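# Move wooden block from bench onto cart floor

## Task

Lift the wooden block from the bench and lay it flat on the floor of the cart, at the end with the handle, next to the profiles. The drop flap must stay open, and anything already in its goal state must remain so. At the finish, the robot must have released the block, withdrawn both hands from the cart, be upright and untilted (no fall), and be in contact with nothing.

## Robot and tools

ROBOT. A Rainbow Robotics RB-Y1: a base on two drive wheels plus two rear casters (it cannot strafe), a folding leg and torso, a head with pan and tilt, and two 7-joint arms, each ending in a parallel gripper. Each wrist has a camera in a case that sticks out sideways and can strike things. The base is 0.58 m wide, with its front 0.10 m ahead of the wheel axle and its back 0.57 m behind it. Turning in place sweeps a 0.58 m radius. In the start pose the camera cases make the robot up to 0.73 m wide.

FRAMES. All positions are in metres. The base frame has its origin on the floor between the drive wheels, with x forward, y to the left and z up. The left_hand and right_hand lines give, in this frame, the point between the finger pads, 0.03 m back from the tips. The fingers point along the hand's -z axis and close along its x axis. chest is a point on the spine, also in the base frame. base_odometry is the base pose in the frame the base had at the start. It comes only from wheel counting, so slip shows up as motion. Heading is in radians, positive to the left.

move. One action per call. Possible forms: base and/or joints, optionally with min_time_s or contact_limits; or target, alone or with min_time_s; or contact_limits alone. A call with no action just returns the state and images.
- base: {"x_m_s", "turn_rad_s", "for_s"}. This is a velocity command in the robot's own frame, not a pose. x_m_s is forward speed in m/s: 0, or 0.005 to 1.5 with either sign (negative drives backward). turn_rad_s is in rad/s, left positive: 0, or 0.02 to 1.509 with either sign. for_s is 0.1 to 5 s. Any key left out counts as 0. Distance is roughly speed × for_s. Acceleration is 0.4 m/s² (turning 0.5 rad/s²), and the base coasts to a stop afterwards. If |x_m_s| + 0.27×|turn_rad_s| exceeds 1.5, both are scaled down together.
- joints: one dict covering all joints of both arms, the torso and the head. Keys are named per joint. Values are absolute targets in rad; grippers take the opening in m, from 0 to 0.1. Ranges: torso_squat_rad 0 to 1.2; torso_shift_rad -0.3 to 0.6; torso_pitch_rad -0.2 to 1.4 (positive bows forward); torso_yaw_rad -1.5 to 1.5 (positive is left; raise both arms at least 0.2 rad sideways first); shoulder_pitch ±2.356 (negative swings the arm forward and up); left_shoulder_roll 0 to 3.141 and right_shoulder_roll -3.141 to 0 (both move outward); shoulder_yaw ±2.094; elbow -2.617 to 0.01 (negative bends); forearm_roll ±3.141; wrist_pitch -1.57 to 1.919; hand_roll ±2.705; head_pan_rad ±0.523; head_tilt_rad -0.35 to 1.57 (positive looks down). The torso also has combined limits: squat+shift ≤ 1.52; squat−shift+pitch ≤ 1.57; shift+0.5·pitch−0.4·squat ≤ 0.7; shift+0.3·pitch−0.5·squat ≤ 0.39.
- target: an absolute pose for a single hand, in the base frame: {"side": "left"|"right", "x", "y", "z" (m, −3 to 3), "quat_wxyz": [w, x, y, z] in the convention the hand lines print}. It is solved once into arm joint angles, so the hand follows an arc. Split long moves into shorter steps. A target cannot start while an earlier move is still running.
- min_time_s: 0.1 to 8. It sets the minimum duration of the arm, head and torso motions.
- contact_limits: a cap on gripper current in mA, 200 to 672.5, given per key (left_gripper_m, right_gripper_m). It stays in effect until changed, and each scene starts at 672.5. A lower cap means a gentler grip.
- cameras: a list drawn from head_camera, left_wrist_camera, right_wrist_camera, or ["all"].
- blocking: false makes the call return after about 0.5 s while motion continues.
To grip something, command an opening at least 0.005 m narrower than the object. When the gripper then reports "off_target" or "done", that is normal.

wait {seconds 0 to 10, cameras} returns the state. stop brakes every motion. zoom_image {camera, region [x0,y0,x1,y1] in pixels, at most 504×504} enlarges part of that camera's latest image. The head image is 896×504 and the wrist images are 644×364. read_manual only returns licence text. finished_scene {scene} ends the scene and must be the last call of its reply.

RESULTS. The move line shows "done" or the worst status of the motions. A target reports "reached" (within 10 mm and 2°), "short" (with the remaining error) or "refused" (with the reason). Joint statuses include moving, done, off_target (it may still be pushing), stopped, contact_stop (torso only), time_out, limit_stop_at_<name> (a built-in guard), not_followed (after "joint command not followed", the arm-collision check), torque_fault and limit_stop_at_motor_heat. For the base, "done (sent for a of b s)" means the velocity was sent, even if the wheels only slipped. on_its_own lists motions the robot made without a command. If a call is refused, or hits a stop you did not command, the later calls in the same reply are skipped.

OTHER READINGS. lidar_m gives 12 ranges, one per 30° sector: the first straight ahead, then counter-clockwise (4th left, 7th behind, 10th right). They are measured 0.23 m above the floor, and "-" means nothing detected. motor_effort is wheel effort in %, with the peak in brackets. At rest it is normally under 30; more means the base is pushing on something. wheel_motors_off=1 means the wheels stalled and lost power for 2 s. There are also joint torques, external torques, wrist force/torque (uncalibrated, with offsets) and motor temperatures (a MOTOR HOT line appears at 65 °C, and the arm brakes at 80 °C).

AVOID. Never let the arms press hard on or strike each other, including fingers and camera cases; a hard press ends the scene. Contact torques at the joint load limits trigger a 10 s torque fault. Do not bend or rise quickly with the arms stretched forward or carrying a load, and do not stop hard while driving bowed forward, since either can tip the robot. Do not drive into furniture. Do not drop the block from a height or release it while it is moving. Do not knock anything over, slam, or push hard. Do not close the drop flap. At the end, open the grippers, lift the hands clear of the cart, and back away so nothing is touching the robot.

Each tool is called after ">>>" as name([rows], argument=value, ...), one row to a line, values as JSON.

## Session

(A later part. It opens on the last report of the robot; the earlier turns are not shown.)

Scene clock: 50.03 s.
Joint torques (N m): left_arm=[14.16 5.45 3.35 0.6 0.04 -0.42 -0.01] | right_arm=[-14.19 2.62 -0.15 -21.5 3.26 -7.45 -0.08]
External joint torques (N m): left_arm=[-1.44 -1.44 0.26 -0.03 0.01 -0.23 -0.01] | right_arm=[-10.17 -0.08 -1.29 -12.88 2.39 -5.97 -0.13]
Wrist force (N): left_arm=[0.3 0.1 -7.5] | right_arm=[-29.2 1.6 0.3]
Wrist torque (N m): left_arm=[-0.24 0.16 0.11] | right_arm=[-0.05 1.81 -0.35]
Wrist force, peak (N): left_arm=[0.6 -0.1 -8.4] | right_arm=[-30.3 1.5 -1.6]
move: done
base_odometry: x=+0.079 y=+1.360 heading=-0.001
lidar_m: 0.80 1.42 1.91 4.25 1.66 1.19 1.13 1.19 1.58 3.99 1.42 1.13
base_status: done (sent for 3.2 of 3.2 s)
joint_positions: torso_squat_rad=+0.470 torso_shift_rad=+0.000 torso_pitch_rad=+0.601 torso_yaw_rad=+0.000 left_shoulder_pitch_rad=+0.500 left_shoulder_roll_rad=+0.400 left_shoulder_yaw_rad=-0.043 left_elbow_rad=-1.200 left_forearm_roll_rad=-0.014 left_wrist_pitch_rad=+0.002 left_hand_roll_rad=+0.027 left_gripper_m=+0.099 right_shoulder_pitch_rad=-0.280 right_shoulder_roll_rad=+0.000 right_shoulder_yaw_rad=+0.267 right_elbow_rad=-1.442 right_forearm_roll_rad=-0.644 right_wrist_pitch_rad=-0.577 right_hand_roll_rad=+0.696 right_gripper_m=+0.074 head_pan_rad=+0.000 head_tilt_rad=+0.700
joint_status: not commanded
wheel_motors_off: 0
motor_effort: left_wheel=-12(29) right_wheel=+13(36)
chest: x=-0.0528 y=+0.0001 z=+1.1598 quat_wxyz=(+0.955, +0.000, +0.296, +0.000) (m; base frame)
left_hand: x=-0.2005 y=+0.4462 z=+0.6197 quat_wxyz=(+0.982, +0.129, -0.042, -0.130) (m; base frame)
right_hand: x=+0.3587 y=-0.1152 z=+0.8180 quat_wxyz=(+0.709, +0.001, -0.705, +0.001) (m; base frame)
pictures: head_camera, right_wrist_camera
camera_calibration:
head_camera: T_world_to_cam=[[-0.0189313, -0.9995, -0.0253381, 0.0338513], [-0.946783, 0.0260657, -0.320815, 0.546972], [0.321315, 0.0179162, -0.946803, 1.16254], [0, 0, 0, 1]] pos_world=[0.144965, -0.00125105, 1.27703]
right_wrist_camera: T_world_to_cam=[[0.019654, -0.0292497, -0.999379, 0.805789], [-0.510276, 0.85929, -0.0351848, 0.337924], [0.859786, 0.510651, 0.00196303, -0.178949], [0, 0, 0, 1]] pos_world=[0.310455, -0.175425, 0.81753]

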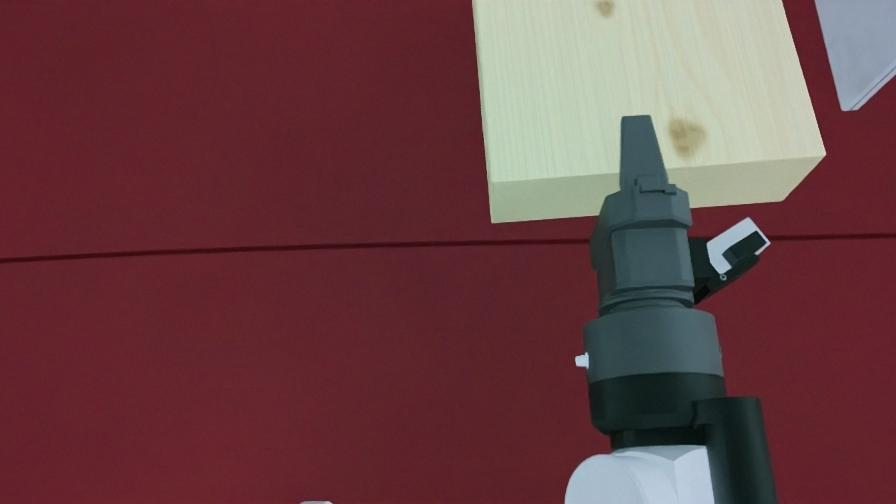

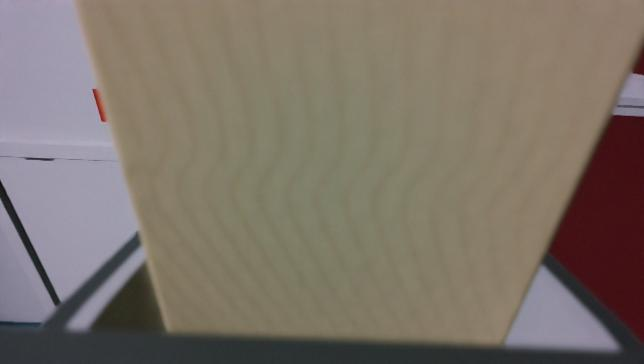

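>>> move(target={"side":"right","x":0.36,"y":-0.18,"z":0.82,"quat_wxyz":[0.924,0,-0.383,0]}, min_time_s=1.5)

>>> move(joints={"torso_squat_rad":0.0})

>>> move(target={"side":"right","x":0.38,"y":-0.2,"z":0.86,"quat_wxyz":[0.924,0,0,0.383]}, min_time_s=1.5, cameras=["head_camera"])

>>> move(target={"side":"right","x":0.40,"y":-0.18,"z":0.88,"quat_wxyz":[0.7069,-0.0159,-0.0159,0.7069]}, min_time_s=1.2, cameras=["head_camera","right_wrist_camera"])

Scene clock: 76.50 s.
Joint torques (N m): left_arm=[14.05 5.44 3.5 0.46 -0.06 -0.47 -0.05] | right_arm=[-16.03 0.86 0.44 -21.7 1.39 -6.27 0.15]
External joint torques (N m): left_arm=[-1.55 -1.45 0.41 -0.17 -0.09 -0.28 -0.05] | right_arm=[-10.3 0.48 0.01 -11.99 0.8 -4.88 0.12]
Wrist force (N): left_arm=[0.0 -0.7 -6.7] | right_arm=[-19.4 2.1 -19.2]
Wrist torque (N m): left_arm=[-0.18 0.17 0.11] | right_arm=[0.11 1.28 -0.10]
Wrist force, peak (N): left_arm=[0.1 -0.6 -8.3] | right_arm=[-32.8 1.6 1.7]
move: done
base_odometry: x=+0.079 y=+1.360 heading=-0.001
lidar_m: 0.80 1.43 1.91 4.25 1.67 1.18 1.12 1.17 1.60 3.97 1.43 1.13
base_status: not commanded
joint_positions: torso_squat_rad=+0.470 torso_shift_rad=+0.000 torso_pitch_rad=+0.601 torso_yaw_rad=+0.000 left_shoulder_pitch_rad=+0.500 left_shoulder_roll_rad=+0.400 left_shoulder_yaw_rad=-0.043 left_elbow_rad=-1.200 left_forearm_roll_rad=-0.014 left_wrist_pitch_rad=+0.002 left_hand_roll_rad=+0.027 left_gripper_m=+0.099 right_shoulder_pitch_rad=-0.328 right_shoulder_roll_rad=+0.000 right_shoulder_yaw_rad=+0.027 right_elbow_rad=-2.093 right_forearm_roll_rad=+0.151 right_wrist_pitch_rad=+1.029 right_hand_roll_rad=-0.129 right_gripper_m=+0.074 head_pan_rad=+0.000 head_tilt_rad=+0.700
joint_status: all done
wheel_motors_off: 0
motor_effort: left_wheel=-12(13) right_wheel=+14(14)
chest: x=-0.0528 y=+0.0000 z=+1.1598 quat_wxyz=(+0.955, +0.000, +0.296, +0.000) (m; base frame)
left_hand: x=-0.2005 y=+0.4462 z=+0.6197 quat_wxyz=(+0.982, +0.129, -0.042, -0.130) (m; base frame)
right_hand: x=+0.3585 y=-0.1806 z=+0.8177 quat_wxyz=(+0.925, +0.000, -0.380, +0.000) (m; base frame)
right_hand_status: reached (checked arc, planned for 1.5 s): 3 mm and 0.4 deg off.
pictures: none

Scene clock: 78.83 s.
Joint torques (N m): left_arm=[14.22 5.38 3.48 0.66 0.02 -0.51 0.09] | right_arm=[-15.71 1.15 0.39 -21.61 1.2 -6.3 0.11]
External joint torques (N m): left_arm=[-1.38 -1.52 0.39 0.03 -0.01 -0.32 0.09] | right_arm=[-9.98 0.77 -0.04 -11.9 0.82 -4.93 0.08]
Wrist force (N): left_arm=[0.3 -0.4 -7.7] | right_arm=[-19.2 1.8 -18.9]
Wrist torque (N m): left_arm=[-0.19 0.14 0.08] | right_arm=[0.03 1.32 -0.09]
Wrist force, peak (N): left_arm=[0.5 -0.2 -8.4] | right_arm=[-20.3 0.9 -20.1]
move: done
base_odometry: x=+0.079 y=+1.360 heading=-0.001
lidar_m: 0.82 1.43 1.92 4.24 1.67 1.18 1.13 1.17 1.58 3.99 1.42 1.14
base_status: not commanded
joint_positions: torso_squat_rad=+0.000 torso_shift_rad=+0.000 torso_pitch_rad=+0.601 torso_yaw_rad=+0.000 left_shoulder_pitch_rad=+0.500 left_shoulder_roll_rad=+0.400 left_shoulder_yaw_rad=-0.043 left_elbow_rad=-1.200 left_forearm_roll_rad=-0.014 left_wrist_pitch_rad=+0.002 left_hand_roll_rad=+0.027 left_gripper_m=+0.099 right_shoulder_pitch_rad=-0.328 right_shoulder_roll_rad=+0.000 right_shoulder_yaw_rad=+0.027 right_elbow_rad=-2.093 right_forearm_roll_rad=+0.151 right_wrist_pitch_rad=+1.029 right_hand_roll_rad=-0.129 right_gripper_m=+0.074 head_pan_rad=+0.000 head_tilt_rad=+0.700
joint_status: all done
wheel_motors_off: 0
motor_effort: left_wheel=-12(15) right_wheel=+14(14)
chest: x=-0.0527 y=+0.0000 z=+1.2357 quat_wxyz=(+0.955, +0.000, +0.296, +0.000) (m; base frame)
left_hand: x=-0.2005 y=+0.4462 z=+0.6956 quat_wxyz=(+0.982, +0.129, -0.042, -0.130) (m; base frame)
right_hand: x=+0.3585 y=-0.1806 z=+0.8935 quat_wxyz=(+0.925, +0.000, -0.380, +0.000) (m; base frame)
pictures: none

Scene clock: 80.67 s.
Joint torques (N m): left_arm=[14.57 5.03 3.72 0.71 0 -0.44 -0.03] | right_arm=[-24.99 -8.94 -3.64 -13.73 0.51 0.27 -0.05]
External joint torques (N m): left_arm=[-1.03 -1.86 0.64 0.09 -0.03 -0.25 -0.03] | right_arm=[-9.35 -2.68 -0.76 -5.68 0.28 0.35 -0.05]
Wrist force (N): left_arm=[0.6 0.0 -7.0] | right_arm=[0.1 1.0 -26.8]
Wrist torque (N m): left_arm=[-0.23 0.22 0.05] | right_arm=[-0.06 -0.10 -0.21]
Wrist force, peak (N): left_arm=[0.4 -0.6 -8.2] | right_arm=[-12.9 4.9 -26.4]
move: done
base_odometry: x=+0.079 y=+1.360 heading=-0.001
lidar_m: 0.81 1.42 1.90 4.24 1.68 1.19 1.13 1.19 1.58 3.99 1.42 1.14
base_status: not commanded
joint_positions: torso_squat_rad=+0.000 torso_shift_rad=+0.000 torso_pitch_rad=+0.601 torso_yaw_rad=+0.000 left_shoulder_pitch_rad=+0.500 left_shoulder_roll_rad=+0.400 left_shoulder_yaw_rad=-0.043 left_elbow_rad=-1.200 left_forearm_roll_rad=-0.014 left_wrist_pitch_rad=+0.002 left_hand_roll_rad=+0.027 left_gripper_m=+0.099 right_shoulder_pitch_rad=-0.989 right_shoulder_roll_rad=-0.368 right_shoulder_yaw_rad=+0.036 right_elbow_rad=-1.440 right_forearm_roll_rad=-0.324 right_wrist_pitch_rad=+1.781 right_hand_roll_rad=+0.484 right_gripper_m=+0.074 head_pan_rad=+0.000 head_tilt_rad=+0.700
joint_status: all done
wheel_motors_off: 0
motor_effort: left_wheel=-13(13) right_wheel=+13(15)
chest: x=-0.0528 y=+0.0000 z=+1.2357 quat_wxyz=(+0.955, +0.000, +0.296, +0.000) (m; base frame)
left_hand: x=-0.2005 y=+0.4462 z=+0.6956 quat_wxyz=(+0.982, +0.129, -0.042, -0.130) (m; base frame)
right_hand: x=+0.3784 y=-0.2002 z=+0.8592 quat_wxyz=(+0.924, +0.000, +0.001, +0.382) (m; base frame)
right_hand_status: reached (checked arc, planned for 1.5 s): 2 mm and 0.1 deg off.
pictures: head_camera
camera_calibration:
head_camera: T_world_to_cam=[[-0.0188996, -0.999498, -0.0254313, 0.0357933], [-0.946814, 0.0260639, -0.320723, 0.571172], [0.321225, 0.0180172, -0.946832, 1.23436], [0, 0, 0, 1]] pos_world=[0.144965, -0.00135131, 1.35283]

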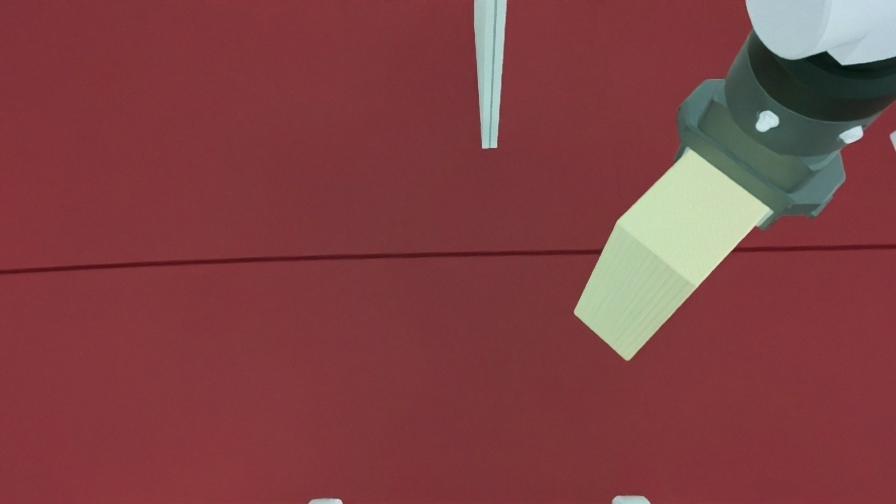

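Scene clock: 82.20 s.
Joint torques (N m): left_arm=[14.44 5.03 3.34 0.43 -0.15 -0.49 -0.02] | right_arm=[-26.63 -10.21 -6.11 -13.03 0.21 -0.11 -0.23]
External joint torques (N m): left_arm=[-1.15 -1.86 0.25 -0.2 -0.18 -0.3 -0.02] | right_arm=[-9.73 -3.38 -1.55 -5.52 -0.03 0.06 -0.23]
Wrist force (N): left_arm=[0.6 0.4 -7.4] | right_arm=[0.0 2.0 -26.9]
Wrist torque (N m): left_arm=[-0.27 0.24 0.09] | right_arm=[0.04 -0.02 -0.21]
Wrist force, peak (N): left_arm=[0.3 -0.4 -8.1] | right_arm=[-2.1 1.7 -28.4]
move: done
base_odometry: x=+0.079 y=+1.360 heading=-0.001
lidar_m: 0.81 1.43 1.91 4.24 1.68 1.19 1.13 1.19 1.57 3.99 1.42 1.13
base_status: not commanded
joint_positions: torso_squat_rad=+0.000 torso_shift_rad=+0.000 torso_pitch_rad=+0.601 torso_yaw_rad=+0.000 left_shoulder_pitch_rad=+0.500 left_shoulder_roll_rad=+0.400 left_shoulder_yaw_rad=-0.043 left_elbow_rad=-1.200 left_forearm_roll_rad=-0.014 left_wrist_pitch_rad=+0.002 left_hand_roll_rad=+0.027 left_gripper_m=+0.099 right_shoulder_pitch_rad=-1.076 right_shoulder_roll_rad=-0.485 right_shoulder_yaw_rad=+0.224 right_elbow_rad=-1.429 right_forearm_roll_rad=-0.491 right_wrist_pitch_rad=+1.731 right_hand_roll_rad=+1.097 right_gripper_m=+0.074 head_pan_rad=+0.000 head_tilt_rad=+0.700
joint_status: all done
wheel_motors_off: 0
motor_effort: left_wheel=-12(14) right_wheel=+12(13)
chest: x=-0.0528 y=+0.0000 z=+1.2357 quat_wxyz=(+0.955, +0.000, +0.296, +0.000) (m; base frame)
left_hand: x=-0.2005 y=+0.4462 z=+0.6956 quat_wxyz=(+0.982, +0.129, -0.042, -0.130) (m; base frame)
right_hand: x=+0.3987 y=-0.1801 z=+0.8787 quat_wxyz=(+0.707, -0.015, -0.015, +0.707) (m; base frame)
right_hand_status: reached (checked arc, planned for 1.2 s): 2 mm and 0.2 deg off.
pictures: head_camera, right_wrist_camera
camera_calibration:
head_camera: T_world_to_cam=[[-0.0188996, -0.999498, -0.0254313, 0.0357933], [-0.946814, 0.0260639, -0.320723, 0.571172], [0.321225, 0.0180172, -0.946832, 1.23436], [0, 0, 0, 1]] pos_world=[0.144965, -0.00135131, 1.35283]
right_wrist_camera: T_world_to_cam=[[0.0291597, -0.99927, -0.0246718, -0.171193], [-0.881773, -0.03734, 0.470193, -0.0412047], [-0.470771, 0.00804425, -0.882219, 1.03651], [0, 0, 0, 1]] pos_world=[0.456616, -0.180945, 0.929575]

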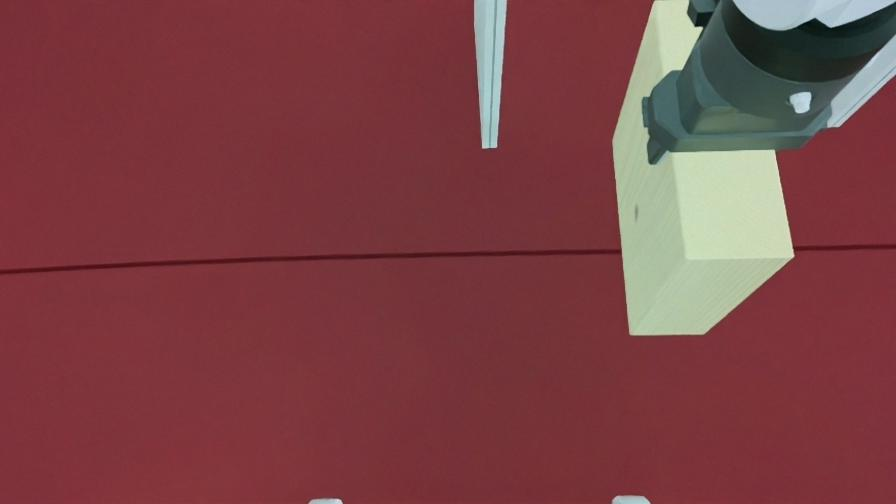

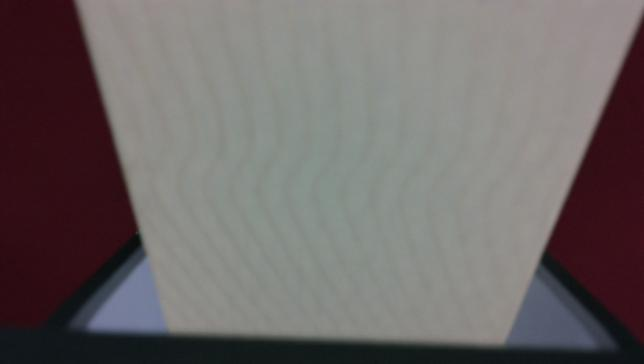

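>>> move(base={"turn_rad_s":-1.0,"for_s":1.7725})

>>> move(base={"x_m_s":0.4,"for_s":3.5})

>>> move(base={"turn_rad_s":1.0,"for_s":1.80}, joints={"head_tilt_rad":0.5})

>>> move(base={"x_m_s":0.3,"for_s":1.2}, cameras=["head_camera"])

Scene clock: 89.43 s.
Joint torques (N m): left_arm=[14.15 5.2 3.6 0.65 -0.02 -0.44 0] | right_arm=[-26.49 -9.41 -6.44 -13.16 0.39 -0.16 -0.18]
External joint torques (N m): left_arm=[-1.45 -1.7 0.51 0.03 -0.05 -0.25 0] | right_arm=[-9.6 -2.57 -1.88 -5.65 0.15 0 -0.18]
Wrist force (N): left_arm=[1.1 -0.1 -6.9] | right_arm=[0.0 1.6 -26.5]
Wrist torque (N m): left_arm=[-0.17 0.25 0.03] | right_arm=[0.03 0.03 -0.20]
Wrist force, peak (N): left_arm=[0.2 0.0 -8.3] | right_arm=[-0.8 1.7 -27.6]
move: done
base_odometry: x=+0.079 y=+1.360 heading=-1.561
lidar_m: 3.99 1.42 1.13 0.81 1.43 1.96 4.24 1.67 1.20 1.15 1.18 1.56
base_status: done (sent for 1.77 of 1.77 s)
joint_positions: torso_squat_rad=+0.000 torso_shift_rad=+0.000 torso_pitch_rad=+0.601 torso_yaw_rad=+0.000 left_shoulder_pitch_rad=+0.500 left_shoulder_roll_rad=+0.400 left_shoulder_yaw_rad=-0.043 left_elbow_rad=-1.200 left_forearm_roll_rad=-0.014 left_wrist_pitch_rad=+0.002 left_hand_roll_rad=+0.027 left_gripper_m=+0.099 right_shoulder_pitch_rad=-1.076 right_shoulder_roll_rad=-0.485 right_shoulder_yaw_rad=+0.224 right_elbow_rad=-1.429 right_forearm_roll_rad=-0.490 right_wrist_pitch_rad=+1.731 right_hand_roll_rad=+1.097 right_gripper_m=+0.074 head_pan_rad=+0.000 head_tilt_rad=+0.700
joint_status: not commanded
wheel_motors_off: 0
motor_effort: left_wheel=+15(50) right_wheel=+3(48)
chest: x=-0.0528 y=+0.0000 z=+1.2357 quat_wxyz=(+0.955, +0.000, +0.296, +0.000) (m; base frame)
left_hand: x=-0.2005 y=+0.4462 z=+0.6956 quat_wxyz=(+0.982, +0.129, -0.042, -0.130) (m; base frame)
right_hand: x=+0.3988 y=-0.1803 z=+0.8787 quat_wxyz=(+0.707, -0.015, -0.015, +0.707) (m; base frame)
pictures: none

Scene clock: 94.27 s.
Joint torques (N m): left_arm=[14.81 5.42 3.66 0.5 0.02 -0.4 0.03] | right_arm=[-25.64 -9.37 -6.53 -13.3 0.42 -0.21 -0.15]
External joint torques (N m): left_arm=[-0.79 -1.47 0.58 -0.13 -0.01 -0.21 0.03] | right_arm=[-8.74 -2.54 -1.97 -5.78 0.18 -0.05 -0.15]
Wrist force (N): left_arm=[0.4 0.4 -7.9] | right_arm=[-0.2 2.6 -26.7]
Wrist torque (N m): left_arm=[-0.28 0.18 0.07] | right_arm=[-0.01 -0.08 -0.22]
Wrist force, peak (N): left_arm=[0.4 -0.4 -8.2] | right_arm=[-0.3 -0.1 -28.4]
move: done
base_odometry: x=+0.092 y=-0.040 heading=-1.561
lidar_m: 3.77 1.02 0.72 0.68 1.00 1.57 4.90 1.60 1.15 1.10 1.11 1.50
base_status: done (sent for 3.5 of 3.5 s)
joint_positions: torso_squat_rad=+0.000 torso_shift_rad=+0.000 torso_pitch_rad=+0.601 torso_yaw_rad=+0.000 left_shoulder_pitch_rad=+0.500 left_shoulder_roll_rad=+0.400 left_shoulder_yaw_rad=-0.043 left_elbow_rad=-1.200 left_forearm_roll_rad=-0.014 left_wrist_pitch_rad=+0.002 left_hand_roll_rad=+0.027 left_gripper_m=+0.099 right_shoulder_pitch_rad=-1.077 right_shoulder_roll_rad=-0.485 right_shoulder_yaw_rad=+0.224 right_elbow_rad=-1.429 right_forearm_roll_rad=-0.491 right_wrist_pitch_rad=+1.731 right_hand_roll_rad=+1.097 right_gripper_m=+0.074 head_pan_rad=+0.000 head_tilt_rad=+0.700
joint_status: not commanded
wheel_motors_off: 0
motor_effort: left_wheel=+0(48) right_wheel=+0(39)
chest: x=-0.0528 y=+0.0000 z=+1.2357 quat_wxyz=(+0.955, +0.000, +0.296, +0.000) (m; base frame)
left_hand: x=-0.2004 y=+0.4462 z=+0.6956 quat_wxyz=(+0.982, +0.129, -0.042, -0.130) (m; base frame)
right_hand: x=+0.3989 y=-0.1802 z=+0.8788 quat_wxyz=(+0.707, -0.015, -0.015, +0.707) (m; base frame)
pictures: none

Scene clock: 98.20 s.
Joint torques (N m): left_arm=[14.2 5.28 3.27 0.72 0.01 -0.54 -0.04] | right_arm=[-25.46 -9.59 -6.48 -13.31 0.29 -0.16 -0.35]
External joint torques (N m): left_arm=[-1.4 -1.62 0.19 0.09 -0.02 -0.35 -0.04] | right_arm=[-8.56 -2.76 -1.92 -5.8 0.05 0 -0.35]
Wrist force (N): left_arm=[0.2 0.0 -7.5] | right_arm=[0.0 1.3 -27.0]
Wrist torque (N m): left_arm=[-0.25 0.13 0.10] | right_arm=[0.07 -0.07 -0.22]
Wrist force, peak (N): left_arm=[1.0 -0.7 -8.2] | right_arm=[-0.3 2.1 -27.5]
move: done
base_odometry: x=+0.092 y=-0.040 heading=+0.058
lidar_m: 0.69 0.99 1.57 3.87 1.51 1.13 1.07 1.16 1.61 4.72 0.96 0.71
base_status: done (sent for 1.8 of 1.8 s)
joint_positions: torso_squat_rad=+0.000 torso_shift_rad=+0.000 torso_pitch_rad=+0.601 torso_yaw_rad=+0.000 left_shoulder_pitch_rad=+0.500 left_shoulder_roll_rad=+0.400 left_shoulder_yaw_rad=-0.043 left_elbow_rad=-1.200 left_forearm_roll_rad=-0.014 left_wrist_pitch_rad=+0.002 left_hand_roll_rad=+0.027 left_gripper_m=+0.099 right_shoulder_pitch_rad=-1.077 right_shoulder_roll_rad=-0.485 right_shoulder_yaw_rad=+0.224 right_elbow_rad=-1.429 right_forearm_roll_rad=-0.490 right_wrist_pitch_rad=+1.731 right_hand_roll_rad=+1.097 right_gripper_m=+0.074 head_pan_rad=+0.000 head_tilt_rad=+0.500
joint_status: all done
wheel_motors_off: 0
motor_effort: left_wheel=+1(43) right_wheel=+19(39)
chest: x=-0.0528 y=+0.0000 z=+1.2357 quat_wxyz=(+0.955, +0.000, +0.296, +0.000) (m; base frame)
left_hand: x=-0.2005 y=+0.4462 z=+0.6956 quat_wxyz=(+0.982, +0.129, -0.042, -0.130) (m; base frame)
right_hand: x=+0.3989 y=-0.1802 z=+0.8788 quat_wxyz=(+0.707, -0.015, -0.015, +0.707) (m; base frame)
pictures: none

Scene clock: 100.50 s.
Joint torques (N m): left_arm=[14.69 5.31 3.37 0.65 -0.08 -0.49 0.07] | right_arm=[-25.53 -9.76 -6.16 -13.27 0.3 -0.04 -0.19]
External joint torques (N m): left_arm=[-0.91 -1.59 0.28 0.02 -0.11 -0.3 0.07] | right_arm=[-8.63 -2.93 -1.6 -5.76 0.06 0.12 -0.19]
Wrist force (N): left_arm=[1.1 -0.1 -7.2] | right_arm=[-0.5 1.9 -26.9]
Wrist torque (N m): left_arm=[-0.22 0.23 0.10] | right_arm=[0.03 -0.09 -0.21]
Wrist force, peak (N): left_arm=[1.2 -0.4 -8.2] | right_arm=[0.6 -0.5 -28.1]
move: done
base_odometry: x=+0.452 y=-0.019 heading=+0.059
lidar_m: 0.33 0.33 0.76 4.88 2.01 1.49 1.43 1.53 2.14 1.15 0.47 0.34
base_status: done (sent for 1.2 of 1.2 s)
joint_positions: torso_squat_rad=+0.000 torso_shift_rad=+0.000 torso_pitch_rad=+0.601 torso_yaw_rad=+0.000 left_shoulder_pitch_rad=+0.500 left_shoulder_roll_rad=+0.400 left_shoulder_yaw_rad=-0.043 left_elbow_rad=-1.200 left_forearm_roll_rad=-0.014 left_wrist_pitch_rad=+0.002 left_hand_roll_rad=+0.027 left_gripper_m=+0.099 right_shoulder_pitch_rad=-1.077 right_shoulder_roll_rad=-0.485 right_shoulder_yaw_rad=+0.224 right_elbow_rad=-1.429 right_forearm_roll_rad=-0.490 right_wrist_pitch_rad=+1.731 right_hand_roll_rad=+1.097 right_gripper_m=+0.074 head_pan_rad=+0.000 head_tilt_rad=+0.500
joint_status: not commanded
wheel_motors_off: 0
motor_effort: left_wheel=+5(38) right_wheel=-5(47)
chest: x=-0.0528 y=+0.0000 z=+1.2357 quat_wxyz=(+0.955, +0.000, +0.296, +0.000) (m; base frame)
left_hand: x=-0.2004 y=+0.4462 z=+0.6956 quat_wxyz=(+0.982, +0.129, -0.042, -0.130) (m; base frame)
right_hand: x=+0.3989 y=-0.1802 z=+0.8787 quat_wxyz=(+0.707, -0.015, -0.015, +0.707) (m; base frame)
pictures: head_camera
camera_calibration:
head_camera: T_world_to_cam=[[-0.0135593, -0.999495, -0.028729, 0.0399598], [-0.864248, 0.0261648, -0.502386, 0.816973], [0.502884, 0.0180169, -0.864166, 1.10533], [0, 0, 0, 1]] pos_world=[0.150754, -0.00135101, 1.36678]

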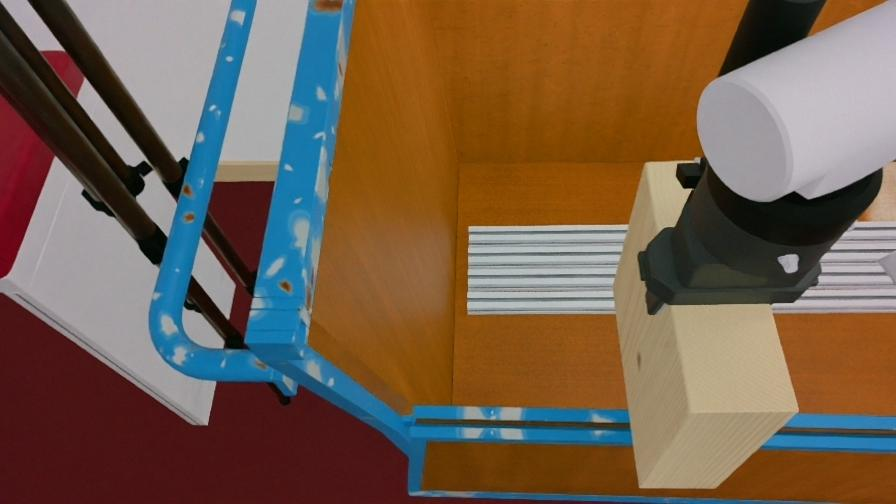

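>>> move(base={"x_m_s":0.2,"for_s":0.9})

>>> move(joints={"torso_yaw_rad":0.35,"head_pan_rad":-0.3}, min_time_s=1.5, cameras=["head_camera"])

Scene clock: 104.47 s.
Joint torques (N m): left_arm=[14.47 5.49 3.61 0.78 0.03 -0.37 0.01] | right_arm=[-25.49 -9.27 -6.45 -13.47 0.42 -0.08 -0.16]
External joint torques (N m): left_arm=[-1.13 -1.41 0.52 0.15 0 -0.18 0.01] | right_arm=[-8.59 -2.44 -1.88 -5.96 0.18 0.08 -0.16]
Wrist force (N): left_arm=[0.7 -0.5 -7.8] | right_arm=[-0.1 2.1 -26.5]
Wrist torque (N m): left_arm=[-0.17 0.19 0.09] | right_arm=[-0.01 -0.06 -0.21]
Wrist force, peak (N): left_arm=[1.1 0.8 -8.4] | right_arm=[0.2 0.3 -27.8]
move: done
base_odometry: x=+0.632 y=-0.008 heading=+0.059
lidar_m: 0.14 0.14 0.52 4.07 2.26 1.68 1.61 1.71 2.40 0.56 0.20 0.15
base_status: done (sent for 0.9 of 0.9 s)
joint_positions: torso_squat_rad=+0.000 torso_shift_rad=+0.000 torso_pitch_rad=+0.601 torso_yaw_rad=+0.000 left_shoulder_pitch_rad=+0.500 left_shoulder_roll_rad=+0.400 left_shoulder_yaw_rad=-0.043 left_elbow_rad=-1.200 left_forearm_roll_rad=-0.014 left_wrist_pitch_rad=+0.002 left_hand_roll_rad=+0.027 left_gripper_m=+0.099 right_shoulder_pitch_rad=-1.077 right_shoulder_roll_rad=-0.485 right_shoulder_yaw_rad=+0.224 right_elbow_rad=-1.429 right_forearm_roll_rad=-0.491 right_wrist_pitch_rad=+1.731 right_hand_roll_rad=+1.097 right_gripper_m=+0.074 head_pan_rad=+0.000 head_tilt_rad=+0.500
joint_status: not commanded
wheel_motors_off: 0
motor_effort: left_wheel=+6(30) right_wheel=-6(22)
chest: x=-0.0527 y=+0.0000 z=+1.2357 quat_wxyz=(+0.955, +0.000, +0.296, +0.000) (m; base frame)
left_hand: x=-0.2005 y=+0.4462 z=+0.6956 quat_wxyz=(+0.982, +0.129, -0.042, -0.130) (m; base frame)
right_hand: x=+0.3989 y=-0.1802 z=+0.8787 quat_wxyz=(+0.707, -0.015, -0.015, +0.707) (m; base frame)
pictures: none

Scene clock: 106.27 s.
Joint torques (N m): left_arm=[13.13 9.03 5.83 0.8 -0.13 -0.29 -0.09] | right_arm=[-29.47 0.6 -4.68 -15.62 -1.12 -1.24 0.34]
External joint torques (N m): left_arm=[-1.5 -2.06 0.7 -0.04 -0.17 -0.17 -0.1] | right_arm=[-10.88 3.53 -1.51 -7.44 -1.11 -0.87 0.33]
Wrist force (N): left_arm=[0.5 -1.5 -7.0] | right_arm=[-5.1 2.5 -26.3]
Wrist torque (N m): left_arm=[-0.13 0.16 0.05] | right_arm=[-0.03 0.11 -0.19]
Wrist force, peak (N): left_arm=[1.1 -0.9 -7.9] | right_arm=[-14.3 2.0 -26.8]
move: done
base_odometry: x=+0.632 y=-0.008 heading=+0.059
lidar_m: 0.14 0.16 0.55 4.07 2.24 1.67 1.62 1.71 2.38 0.54 0.20 0.16
base_status: not commanded
joint_positions: torso_squat_rad=+0.000 torso_shift_rad=+0.000 torso_pitch_rad=+0.601 torso_yaw_rad=+0.350 left_shoulder_pitch_rad=+0.500 left_shoulder_roll_rad=+0.400 left_shoulder_yaw_rad=-0.043 left_elbow_rad=-1.200 left_forearm_roll_rad=-0.014 left_wrist_pitch_rad=+0.002 left_hand_roll_rad=+0.027 left_gripper_m=+0.099 right_shoulder_pitch_rad=-1.076 right_shoulder_roll_rad=-0.487 right_shoulder_yaw_rad=+0.224 right_elbow_rad=-1.428 right_forearm_roll_rad=-0.490 right_wrist_pitch_rad=+1.732 right_hand_roll_rad=+1.097 right_gripper_m=+0.077 head_pan_rad=-0.300 head_tilt_rad=+0.500
joint_status: all done
wheel_motors_off: 0
motor_effort: left_wheel=+5(6) right_wheel=-3(8)
chest: x=-0.0528 y=+0.0000 z=+1.2357 quat_wxyz=(+0.941, +0.052, +0.291, +0.166) (m; base frame)
left_hand: x=-0.3359 y=+0.4820 z=+0.7883 quat_wxyz=(+0.973, +0.230, -0.010, +0.009) (m; base frame)
right_hand: x=+0.4214 y=+0.0266 z=+0.8633 quat_wxyz=(+0.597, +0.056, -0.085, +0.796) (m; base frame)
pictures: head_camera
camera_calibration:
head_camera: T_world_to_cam=[[0.027564, -0.99801, -0.0567143, 0.0832973], [-0.864748, 0.00465442, -0.502184, 0.816048], [0.501449, 0.0628858, -0.862899, 1.10454], [0, 0, 0, 1]] pos_world=[0.149509, 0.0098734, 1.36764]

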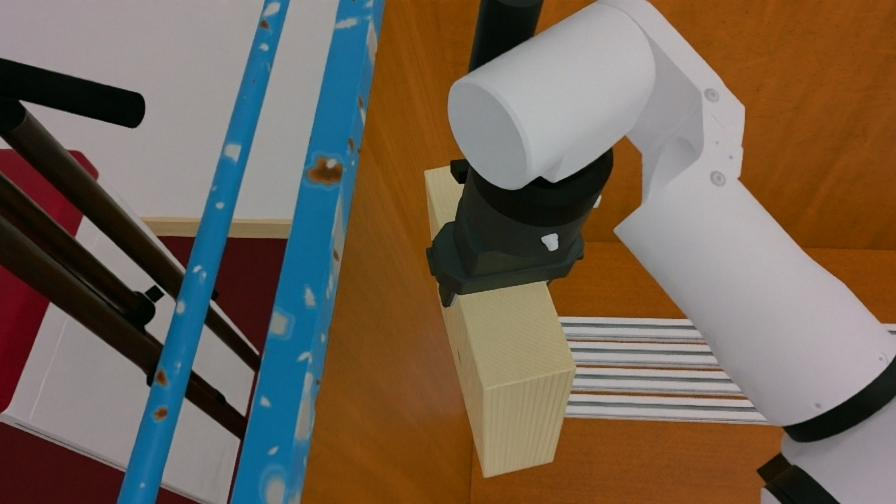

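>>> move(target={"side":"right","x":0.36,"y":-0.03,"z":0.85,"quat_wxyz":[0.7069,-0.0159,-0.0159,0.7069]}, cameras=["head_camera","right_wrist_camera"])

Scene clock: 108.83 s.
Joint torques (N m): left_arm=[13.19 9.28 6.14 0.74 0.03 -0.36 -0.09] | right_arm=[-23.68 -2.57 -5.59 -14 0.38 0.01 0.68]
External joint torques (N m): left_arm=[-1.44 -1.81 1.02 -0.11 -0.02 -0.24 -0.09] | right_arm=[-9.03 0.01 -2.06 -6.24 0.06 0.29 0.68]
Wrist force (N): left_arm=[1.5 -1.4 -7.5] | right_arm=[0.6 3.5 -27.1]
Wrist torque (N m): left_arm=[-0.15 0.26 0.05] | right_arm=[-0.12 0.04 -0.04]
Wrist force, peak (N): left_arm=[1.2 -1.9 -7.4] | right_arm=[-2.5 7.7 -29.2]
move: done
base_odometry: x=+0.632 y=-0.008 heading=+0.059
lidar_m: 0.15 0.16 0.54 4.06 2.27 1.67 1.62 1.70 2.38 0.55 0.21 0.15
base_status: not commanded
joint_positions: torso_squat_rad=+0.000 torso_shift_rad=+0.000 torso_pitch_rad=+0.601 torso_yaw_rad=+0.350 left_shoulder_pitch_rad=+0.500 left_shoulder_roll_rad=+0.400 left_shoulder_yaw_rad=-0.043 left_elbow_rad=-1.200 left_forearm_roll_rad=-0.014 left_wrist_pitch_rad=+0.002 left_hand_roll_rad=+0.027 left_gripper_m=+0.099 right_shoulder_pitch_rad=-0.868 right_shoulder_roll_rad=-0.539 right_shoulder_yaw_rad=+0.314 right_elbow_rad=-1.755 right_forearm_roll_rad=-0.357 right_wrist_pitch_rad=+1.916 right_hand_roll_rad=+0.694 right_gripper_m=+0.074 head_pan_rad=-0.300 head_tilt_rad=+0.500
joint_status: all done
wheel_motors_off: 0
motor_effort: left_wheel=+6(7) right_wheel=-7(10)
chest: x=-0.0528 y=+0.0001 z=+1.2357 quat_wxyz=(+0.941, +0.052, +0.291, +0.166) (m; base frame)
left_hand: x=-0.3359 y=+0.4821 z=+0.7883 quat_wxyz=(+0.973, +0.230, -0.010, +0.009) (m; base frame)
right_hand: x=+0.3591 y=-0.0304 z=+0.8487 quat_wxyz=(+0.707, -0.015, -0.014, +0.707) (m; base frame)
right_hand_status: reached (checked arc, planned for 0.7 s): 2 mm and 0.2 deg off.
pictures: head_camera, right_wrist_camera
camera_calibration:
head_camera: T_world_to_cam=[[0.0276931, -0.998004, -0.0567601, 0.0833343], [-0.864789, 0.00456049, -0.502115, 0.81591], [0.501372, 0.0629906, -0.862936, 1.10452], [0, 0, 0, 1]] pos_world=[0.149509, 0.00987286, 1.36754]
right_wrist_camera: T_world_to_cam=[[0.0300149, -0.999269, -0.0236746, -0.0223447], [-0.881491, -0.037629, 0.4707, -0.0570071], [-0.471246, 0.00674092, -0.881976, 0.990133], [0, 0, 0, 1]] pos_world=[0.417016, -0.0311479, 0.899578]

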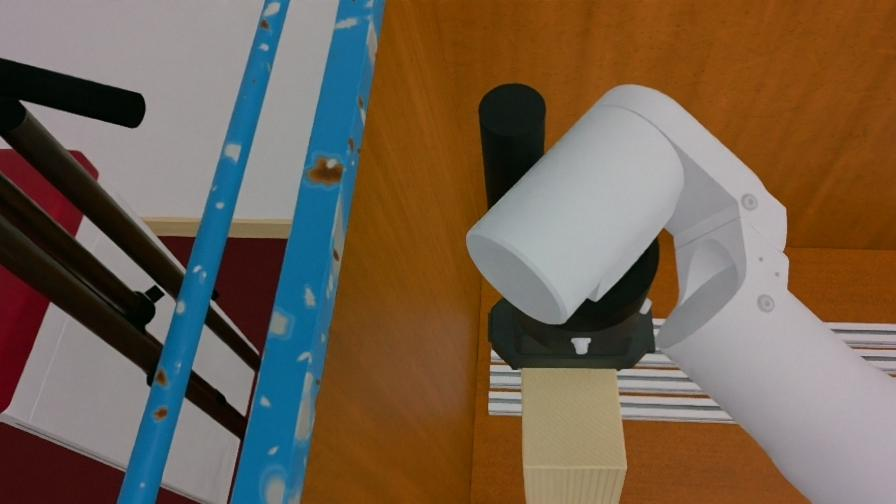

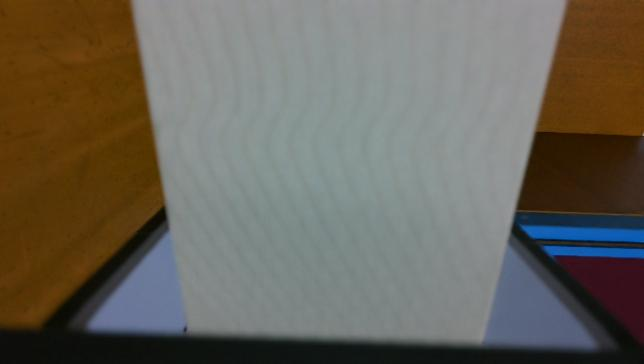

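>>> move(joints={"head_tilt_rad":0.9}, cameras=["head_camera"])

Scene clock: 115.20 s.
Joint torques (N m): left_arm=[13.43 9.44 5.94 0.75 -0.02 -0.48 -0.05] | right_arm=[-23.21 -2.75 -5.48 -14 0.45 0.22 0.3]
External joint torques (N m): left_arm=[-1.2 -1.65 0.81 -0.09 -0.07 -0.36 -0.05] | right_arm=[-8.55 -0.17 -1.96 -6.24 0.18 0.36 0.3]
Wrist force (N): left_arm=[0.4 -1.4 -7.2] | right_arm=[0.9 3.0 -26.9]
Wrist torque (N m): left_arm=[-0.16 0.13 0.06] | right_arm=[-0.34 0.00 -0.06]
Wrist force, peak (N): left_arm=[0.3 -1.3 -7.9] | right_arm=[0.7 2.7 -27.4]
move: done
base_odometry: x=+0.632 y=-0.008 heading=+0.059
lidar_m: 0.14 0.15 0.54 4.06 2.26 1.67 1.62 1.72 2.38 0.56 0.22 0.16
base_status: not commanded
joint_positions: torso_squat_rad=+0.000 torso_shift_rad=+0.000 torso_pitch_rad=+0.601 torso_yaw_rad=+0.350 left_shoulder_pitch_rad=+0.500 left_shoulder_roll_rad=+0.400 left_shoulder_yaw_rad=-0.043 left_elbow_rad=-1.200 left_forearm_roll_rad=-0.014 left_wrist_pitch_rad=+0.002 left_hand_roll_rad=+0.027 left_gripper_m=+0.099 right_shoulder_pitch_rad=-0.868 right_shoulder_roll_rad=-0.539 right_shoulder_yaw_rad=+0.314 right_elbow_rad=-1.755 right_forearm_roll_rad=-0.357 right_wrist_pitch_rad=+1.916 right_hand_roll_rad=+0.694 right_gripper_m=+0.074 head_pan_rad=-0.300 head_tilt_rad=+0.900
joint_status: all done
wheel_motors_off: 0
motor_effort: left_wheel=+6(7) right_wheel=-7(8)
chest: x=-0.0528 y=+0.0001 z=+1.2357 quat_wxyz=(+0.941, +0.052, +0.291, +0.166) (m; base frame)
left_hand: x=-0.3359 y=+0.4821 z=+0.7883 quat_wxyz=(+0.973, +0.230, -0.010, +0.009) (m; base frame)
right_hand: x=+0.3591 y=-0.0304 z=+0.8487 quat_wxyz=(+0.707, -0.015, -0.014, +0.707) (m; base frame)
pictures: head_camera
camera_calibration:
head_camera: T_world_to_cam=[[0.0176728, -0.998628, -0.0492915, 0.0737561], [-0.991951, -0.0113296, -0.126117, 0.303646], [0.125386, 0.0511235, -0.99079, 1.31133], [0, 0, 0, 1]] pos_world=[0.135476, 0.0100553, 1.34118]

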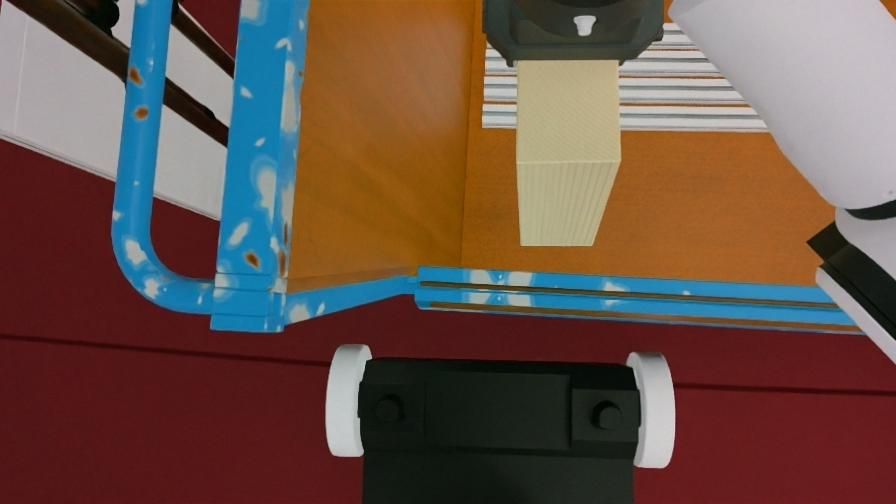

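>>> move(target={"side":"right","x":0.349,"y":0.015,"z":0.845,"quat_wxyz":[0.7069,-0.0159,-0.0159,0.7069]})

>>> move(joints={"torso_squat_rad":0.55}, cameras=["head_camera"])

Scene clock: 120.03 s.
Joint torques (N m): left_arm=[13.4 9.51 5.78 0.92 -0.04 -0.46 -0.09] | right_arm=[-23.71 0.77 -5.53 -13.52 0.46 0.34 0.04]
External joint torques (N m): left_arm=[-1.23 -1.57 0.66 0.08 -0.08 -0.34 -0.09] | right_arm=[-8.14 1.17 -2.5 -5.58 0.2 0.42 0.04]
Wrist force (N): left_arm=[0.5 -2.2 -7.7] | right_arm=[1.1 1.2 -26.8]
Wrist torque (N m): left_arm=[-0.04 0.18 0.06] | right_arm=[-0.40 0.01 -0.05]
Wrist force, peak (N): left_arm=[0.4 -1.7 -8.0] | right_arm=[2.1 7.8 -28.8]
move: done
base_odometry: x=+0.632 y=-0.008 heading=+0.059
lidar_m: 0.14 0.16 0.54 4.07 2.25 1.68 1.62 1.70 2.39 0.55 0.22 0.14
base_status: not commanded
joint_positions: torso_squat_rad=+0.000 torso_shift_rad=+0.000 torso_pitch_rad=+0.601 torso_yaw_rad=+0.350 left_shoulder_pitch_rad=+0.500 left_shoulder_roll_rad=+0.400 left_shoulder_yaw_rad=-0.043 left_elbow_rad=-1.200 left_forearm_roll_rad=-0.014 left_wrist_pitch_rad=+0.002 left_hand_roll_rad=+0.027 left_gripper_m=+0.099 right_shoulder_pitch_rad=-0.930 right_shoulder_roll_rad=-0.445 right_shoulder_yaw_rad=+0.395 right_elbow_rad=-1.665 right_forearm_roll_rad=-0.299 right_wrist_pitch_rad=+1.896 right_hand_roll_rad=+0.633 right_gripper_m=+0.074 head_pan_rad=-0.300 head_tilt_rad=+0.900
joint_status: all done
wheel_motors_off: 0
motor_effort: left_wheel=+6(9) right_wheel=-8(10)
chest: x=-0.0528 y=+0.0001 z=+1.2357 quat_wxyz=(+0.941, +0.051, +0.291, +0.166) (m; base frame)
left_hand: x=-0.3359 y=+0.4821 z=+0.7883 quat_wxyz=(+0.973, +0.230, -0.011, +0.009) (m; base frame)
right_hand: x=+0.3480 y=+0.0143 z=+0.8441 quat_wxyz=(+0.707, -0.016, -0.014, +0.707) (m; base frame)
right_hand_status: reached (checked arc, planned for 0.4 s): 2 mm and 0.2 deg off.
pictures: none

Scene clock: 122.67 s.
Joint torques (N m): left_arm=[13.45 9.46 5.84 0.81 -0.06 -0.3 -0.07] | right_arm=[-23.71 0.36 -5.4 -13.63 0.44 0.09 0]
External joint torques (N m): left_arm=[-1.18 -1.62 0.72 -0.03 -0.11 -0.18 -0.07] | right_arm=[-8.14 0.77 -2.37 -5.69 0.16 0.22 0]
Wrist force (N): left_arm=[0.8 -1.7 -7.0] | right_arm=[1.1 3.1 -26.7]
Wrist torque (N m): left_arm=[-0.07 0.17 0.08] | right_arm=[-0.25 0.01 -0.08]
Wrist force, peak (N): left_arm=[1.0 -1.1 -7.8] | right_arm=[1.1 3.1 -27.8]
move: done
base_odometry: x=+0.632 y=-0.008 heading=+0.059
lidar_m: 0.15 0.16 0.56 4.06 2.25 1.67 1.62 1.71 2.38 0.55 0.21 0.16
base_status: not commanded
joint_positions: torso_squat_rad=+0.550 torso_shift_rad=+0.000 torso_pitch_rad=+0.601 torso_yaw_rad=+0.350 left_shoulder_pitch_rad=+0.500 left_shoulder_roll_rad=+0.400 left_shoulder_yaw_rad=-0.043 left_elbow_rad=-1.200 left_forearm_roll_rad=-0.014 left_wrist_pitch_rad=+0.002 left_hand_roll_rad=+0.027 left_gripper_m=+0.099 right_shoulder_pitch_rad=-0.930 right_shoulder_roll_rad=-0.445 right_shoulder_yaw_rad=+0.395 right_elbow_rad=-1.665 right_forearm_roll_rad=-0.299 right_wrist_pitch_rad=+1.896 right_hand_roll_rad=+0.633 right_gripper_m=+0.074 head_pan_rad=-0.300 head_tilt_rad=+0.900
joint_status: all done
wheel_motors_off: 0
motor_effort: left_wheel=+7(8) right_wheel=-9(9)
chest: x=-0.0529 y=+0.0001 z=+1.1325 quat_wxyz=(+0.941, +0.051, +0.291, +0.166) (m; base frame)
left_hand: x=-0.3359 y=+0.4821 z=+0.6851 quat_wxyz=(+0.973, +0.230, -0.011, +0.009) (m; base frame)
right_hand: x=+0.3480 y=+0.0143 z=+0.7409 quat_wxyz=(+0.707, -0.016, -0.014, +0.707) (m; base frame)
pictures: head_camera
camera_calibration:
head_camera: T_world_to_cam=[[0.0176711, -0.998633, -0.0491875, 0.0685428], [-0.991926, -0.0113308, -0.126314, 0.29077], [0.125584, 0.0510224, -0.99077, 1.20904], [0, 0, 0, 1]] pos_world=[0.135376, 0.0100556, 1.23798]

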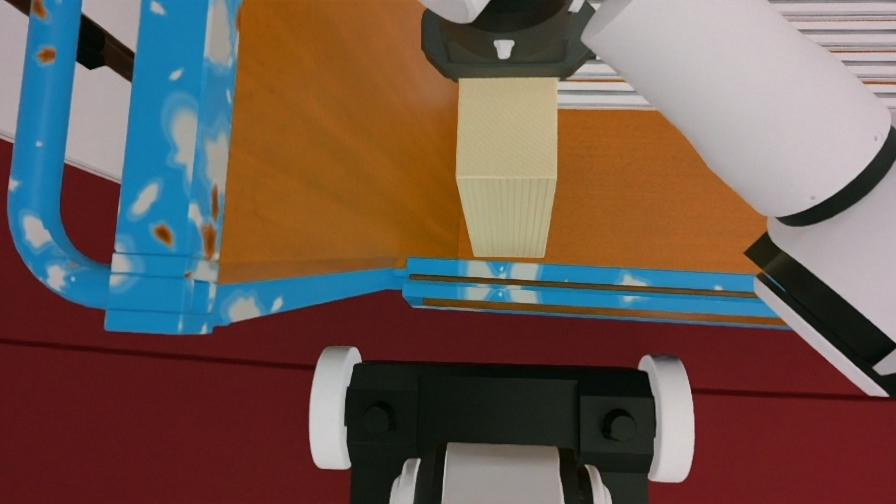

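>>> move(joints={"torso_squat_rad":0.9}, min_time_s=1.5, cameras=["head_camera"])

Scene clock: 126.03 s.
Joint torques (N m): left_arm=[13.34 8.78 5.66 0.86 0.02 -0.37 -0.07] | right_arm=[-23.44 0.52 -5.48 -14.31 0.35 0.19 0.13]
External joint torques (N m): left_arm=[-1.29 -2.31 0.54 0.02 -0.03 -0.25 -0.07] | right_arm=[-7.87 0.92 -2.45 -6.37 0.07 0.32 0.13]
Wrist force (N): left_arm=[0.7 -1.2 -7.3] | right_arm=[0.9 2.8 -26.6]
Wrist torque (N m): left_arm=[-0.20 0.19 0.11] | right_arm=[-0.30 0.04 -0.04]
Wrist force, peak (N): left_arm=[0.6 -1.4 -8.0] | right_arm=[1.0 3.2 -28.2]
move: done
base_odometry: x=+0.632 y=-0.008 heading=+0.059
lidar_m: 0.14 0.16 0.56 4.05 2.25 1.68 1.62 1.71 2.39 0.55 0.22 0.16
base_status: not commanded
joint_positions: torso_squat_rad=+0.900 torso_shift_rad=+0.000 torso_pitch_rad=+0.601 torso_yaw_rad=+0.350 left_shoulder_pitch_rad=+0.500 left_shoulder_roll_rad=+0.400 left_shoulder_yaw_rad=-0.043 left_elbow_rad=-1.200 left_forearm_roll_rad=-0.014 left_wrist_pitch_rad=+0.002 left_hand_roll_rad=+0.027 left_gripper_m=+0.099 right_shoulder_pitch_rad=-0.930 right_shoulder_roll_rad=-0.445 right_shoulder_yaw_rad=+0.395 right_elbow_rad=-1.665 right_forearm_roll_rad=-0.299 right_wrist_pitch_rad=+1.896 right_hand_roll_rad=+0.633 right_gripper_m=+0.074 head_pan_rad=-0.300 head_tilt_rad=+0.900
joint_status: all done
wheel_motors_off: 0
motor_effort: left_wheel=+6(9) right_wheel=-6(9)
chest: x=-0.0529 y=+0.0001 z=+0.9709 quat_wxyz=(+0.941, +0.051, +0.291, +0.166) (m; base frame)
left_hand: x=-0.3359 y=+0.4820 z=+0.5235 quat_wxyz=(+0.973, +0.230, -0.011, +0.009) (m; base frame)
right_hand: x=+0.3479 y=+0.0142 z=+0.5793 quat_wxyz=(+0.707, -0.016, -0.014, +0.707) (m; base frame)
pictures: head_camera
camera_calibration:
head_camera: T_world_to_cam=[[0.0176665, -0.998633, -0.04919, 0.0605991], [-0.991938, -0.011331, -0.126215, 0.270155], [0.125485, 0.0510232, -0.990783, 1.04897], [0, 0, 0, 1]] pos_world=[0.135276, 0.0100556, 1.07638]

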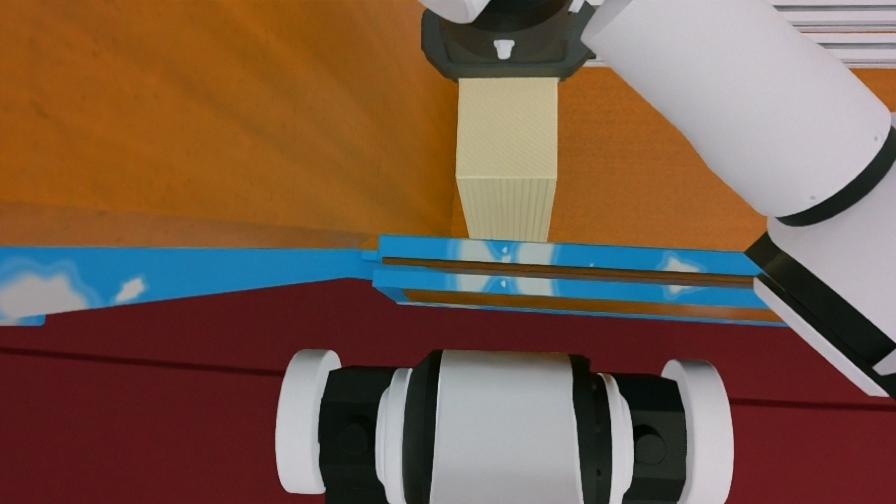

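>>> move(target={"side":"right","x":0.318,"y":0.012,"z":0.585,"quat_wxyz":[0.7037,-0.0688,-0.0688,0.7037]}, min_time_s=1.2, cameras=["head_camera","right_wrist_camera"])

Scene clock: 136.73 s.
Joint torques (N m): left_arm=[13.35 9.02 6.02 0.75 -0.04 -0.37 0.02] | right_arm=[-19.44 0.46 -4.19 -14.88 1.64 -0.59 -0.28]
External joint torques (N m): left_arm=[-1.28 -2.07 0.9 -0.09 -0.08 -0.25 0.02] | right_arm=[-6.57 0.16 -1.01 -6.94 1.12 -0.3 -0.27]
Wrist force (N): left_arm=[1.1 -1.1 -7.3] | right_arm=[1.2 7.2 -26.7]
Wrist torque (N m): left_arm=[-0.23 0.23 0.05] | right_arm=[0.07 0.11 -0.01]
Wrist force, peak (N): left_arm=[0.4 -1.3 -8.1] | right_arm=[1.4 9.0 -27.0]
move: done
base_odometry: x=+0.632 y=-0.008 heading=+0.059
lidar_m: 0.14 0.15 0.54 4.06 2.24 1.67 1.61 1.72 2.39 0.54 0.21 0.16
base_status: not commanded
joint_positions: torso_squat_rad=+0.900 torso_shift_rad=+0.000 torso_pitch_rad=+0.601 torso_yaw_rad=+0.350 left_shoulder_pitch_rad=+0.500 left_shoulder_roll_rad=+0.400 left_shoulder_yaw_rad=-0.043 left_elbow_rad=-1.200 left_forearm_roll_rad=-0.014 left_wrist_pitch_rad=+0.002 left_hand_roll_rad=+0.027 left_gripper_m=+0.099 right_shoulder_pitch_rad=-0.806 right_shoulder_roll_rad=-0.486 right_shoulder_yaw_rad=+0.526 right_elbow_rad=-1.902 right_forearm_roll_rad=-0.175 right_wrist_pitch_rad=+1.888 right_hand_roll_rad=+0.505 right_gripper_m=+0.074 head_pan_rad=-0.300 head_tilt_rad=+0.900
joint_status: all done
wheel_motors_off: 0
motor_effort: left_wheel=+6(7) right_wheel=-6(9)
chest: x=-0.0529 y=+0.0001 z=+0.9709 quat_wxyz=(+0.941, +0.051, +0.291, +0.166) (m; base frame)
left_hand: x=-0.3359 y=+0.4820 z=+0.5235 quat_wxyz=(+0.973, +0.230, -0.011, +0.009) (m; base frame)
right_hand: x=+0.3171 y=+0.0118 z=+0.5842 quat_wxyz=(+0.704, -0.067, -0.067, +0.704) (m; base frame)
right_hand_status: reached (checked arc, planned for 1.2 s): 1 mm and 0.3 deg off.
pictures: head_camera, right_wrist_camera
camera_calibration:
head_camera: T_world_to_cam=[[0.0176665, -0.998633, -0.04919, 0.0605991], [-0.991938, -0.011331, -0.126215, 0.270155], [0.125485, 0.0510232, -0.990783, 1.04897], [0, 0, 0, 1]] pos_world=[0.135276, 0.0100556, 1.07638]
right_wrist_camera: T_world_to_cam=[[0.0337327, -0.999228, -0.0201346, 0.0116203], [-0.941233, -0.0385363, 0.335551, 0.129997], [-0.336068, 0.00763232, -0.941807, 0.728904], [0, 0, 0, 1]] pos_world=[0.366927, 0.0110577, 0.6431]

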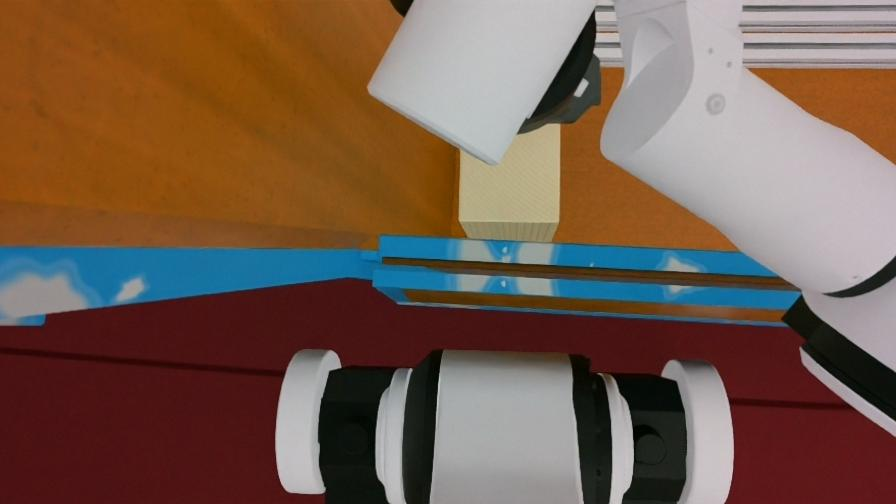

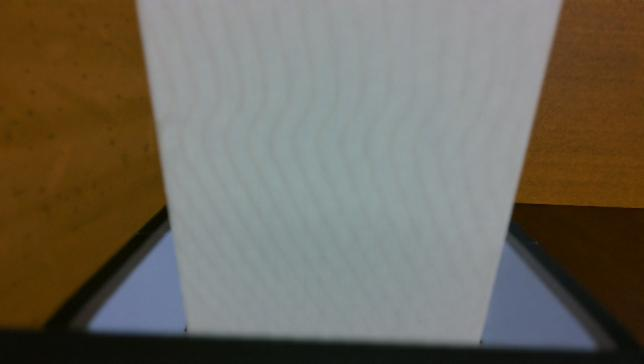

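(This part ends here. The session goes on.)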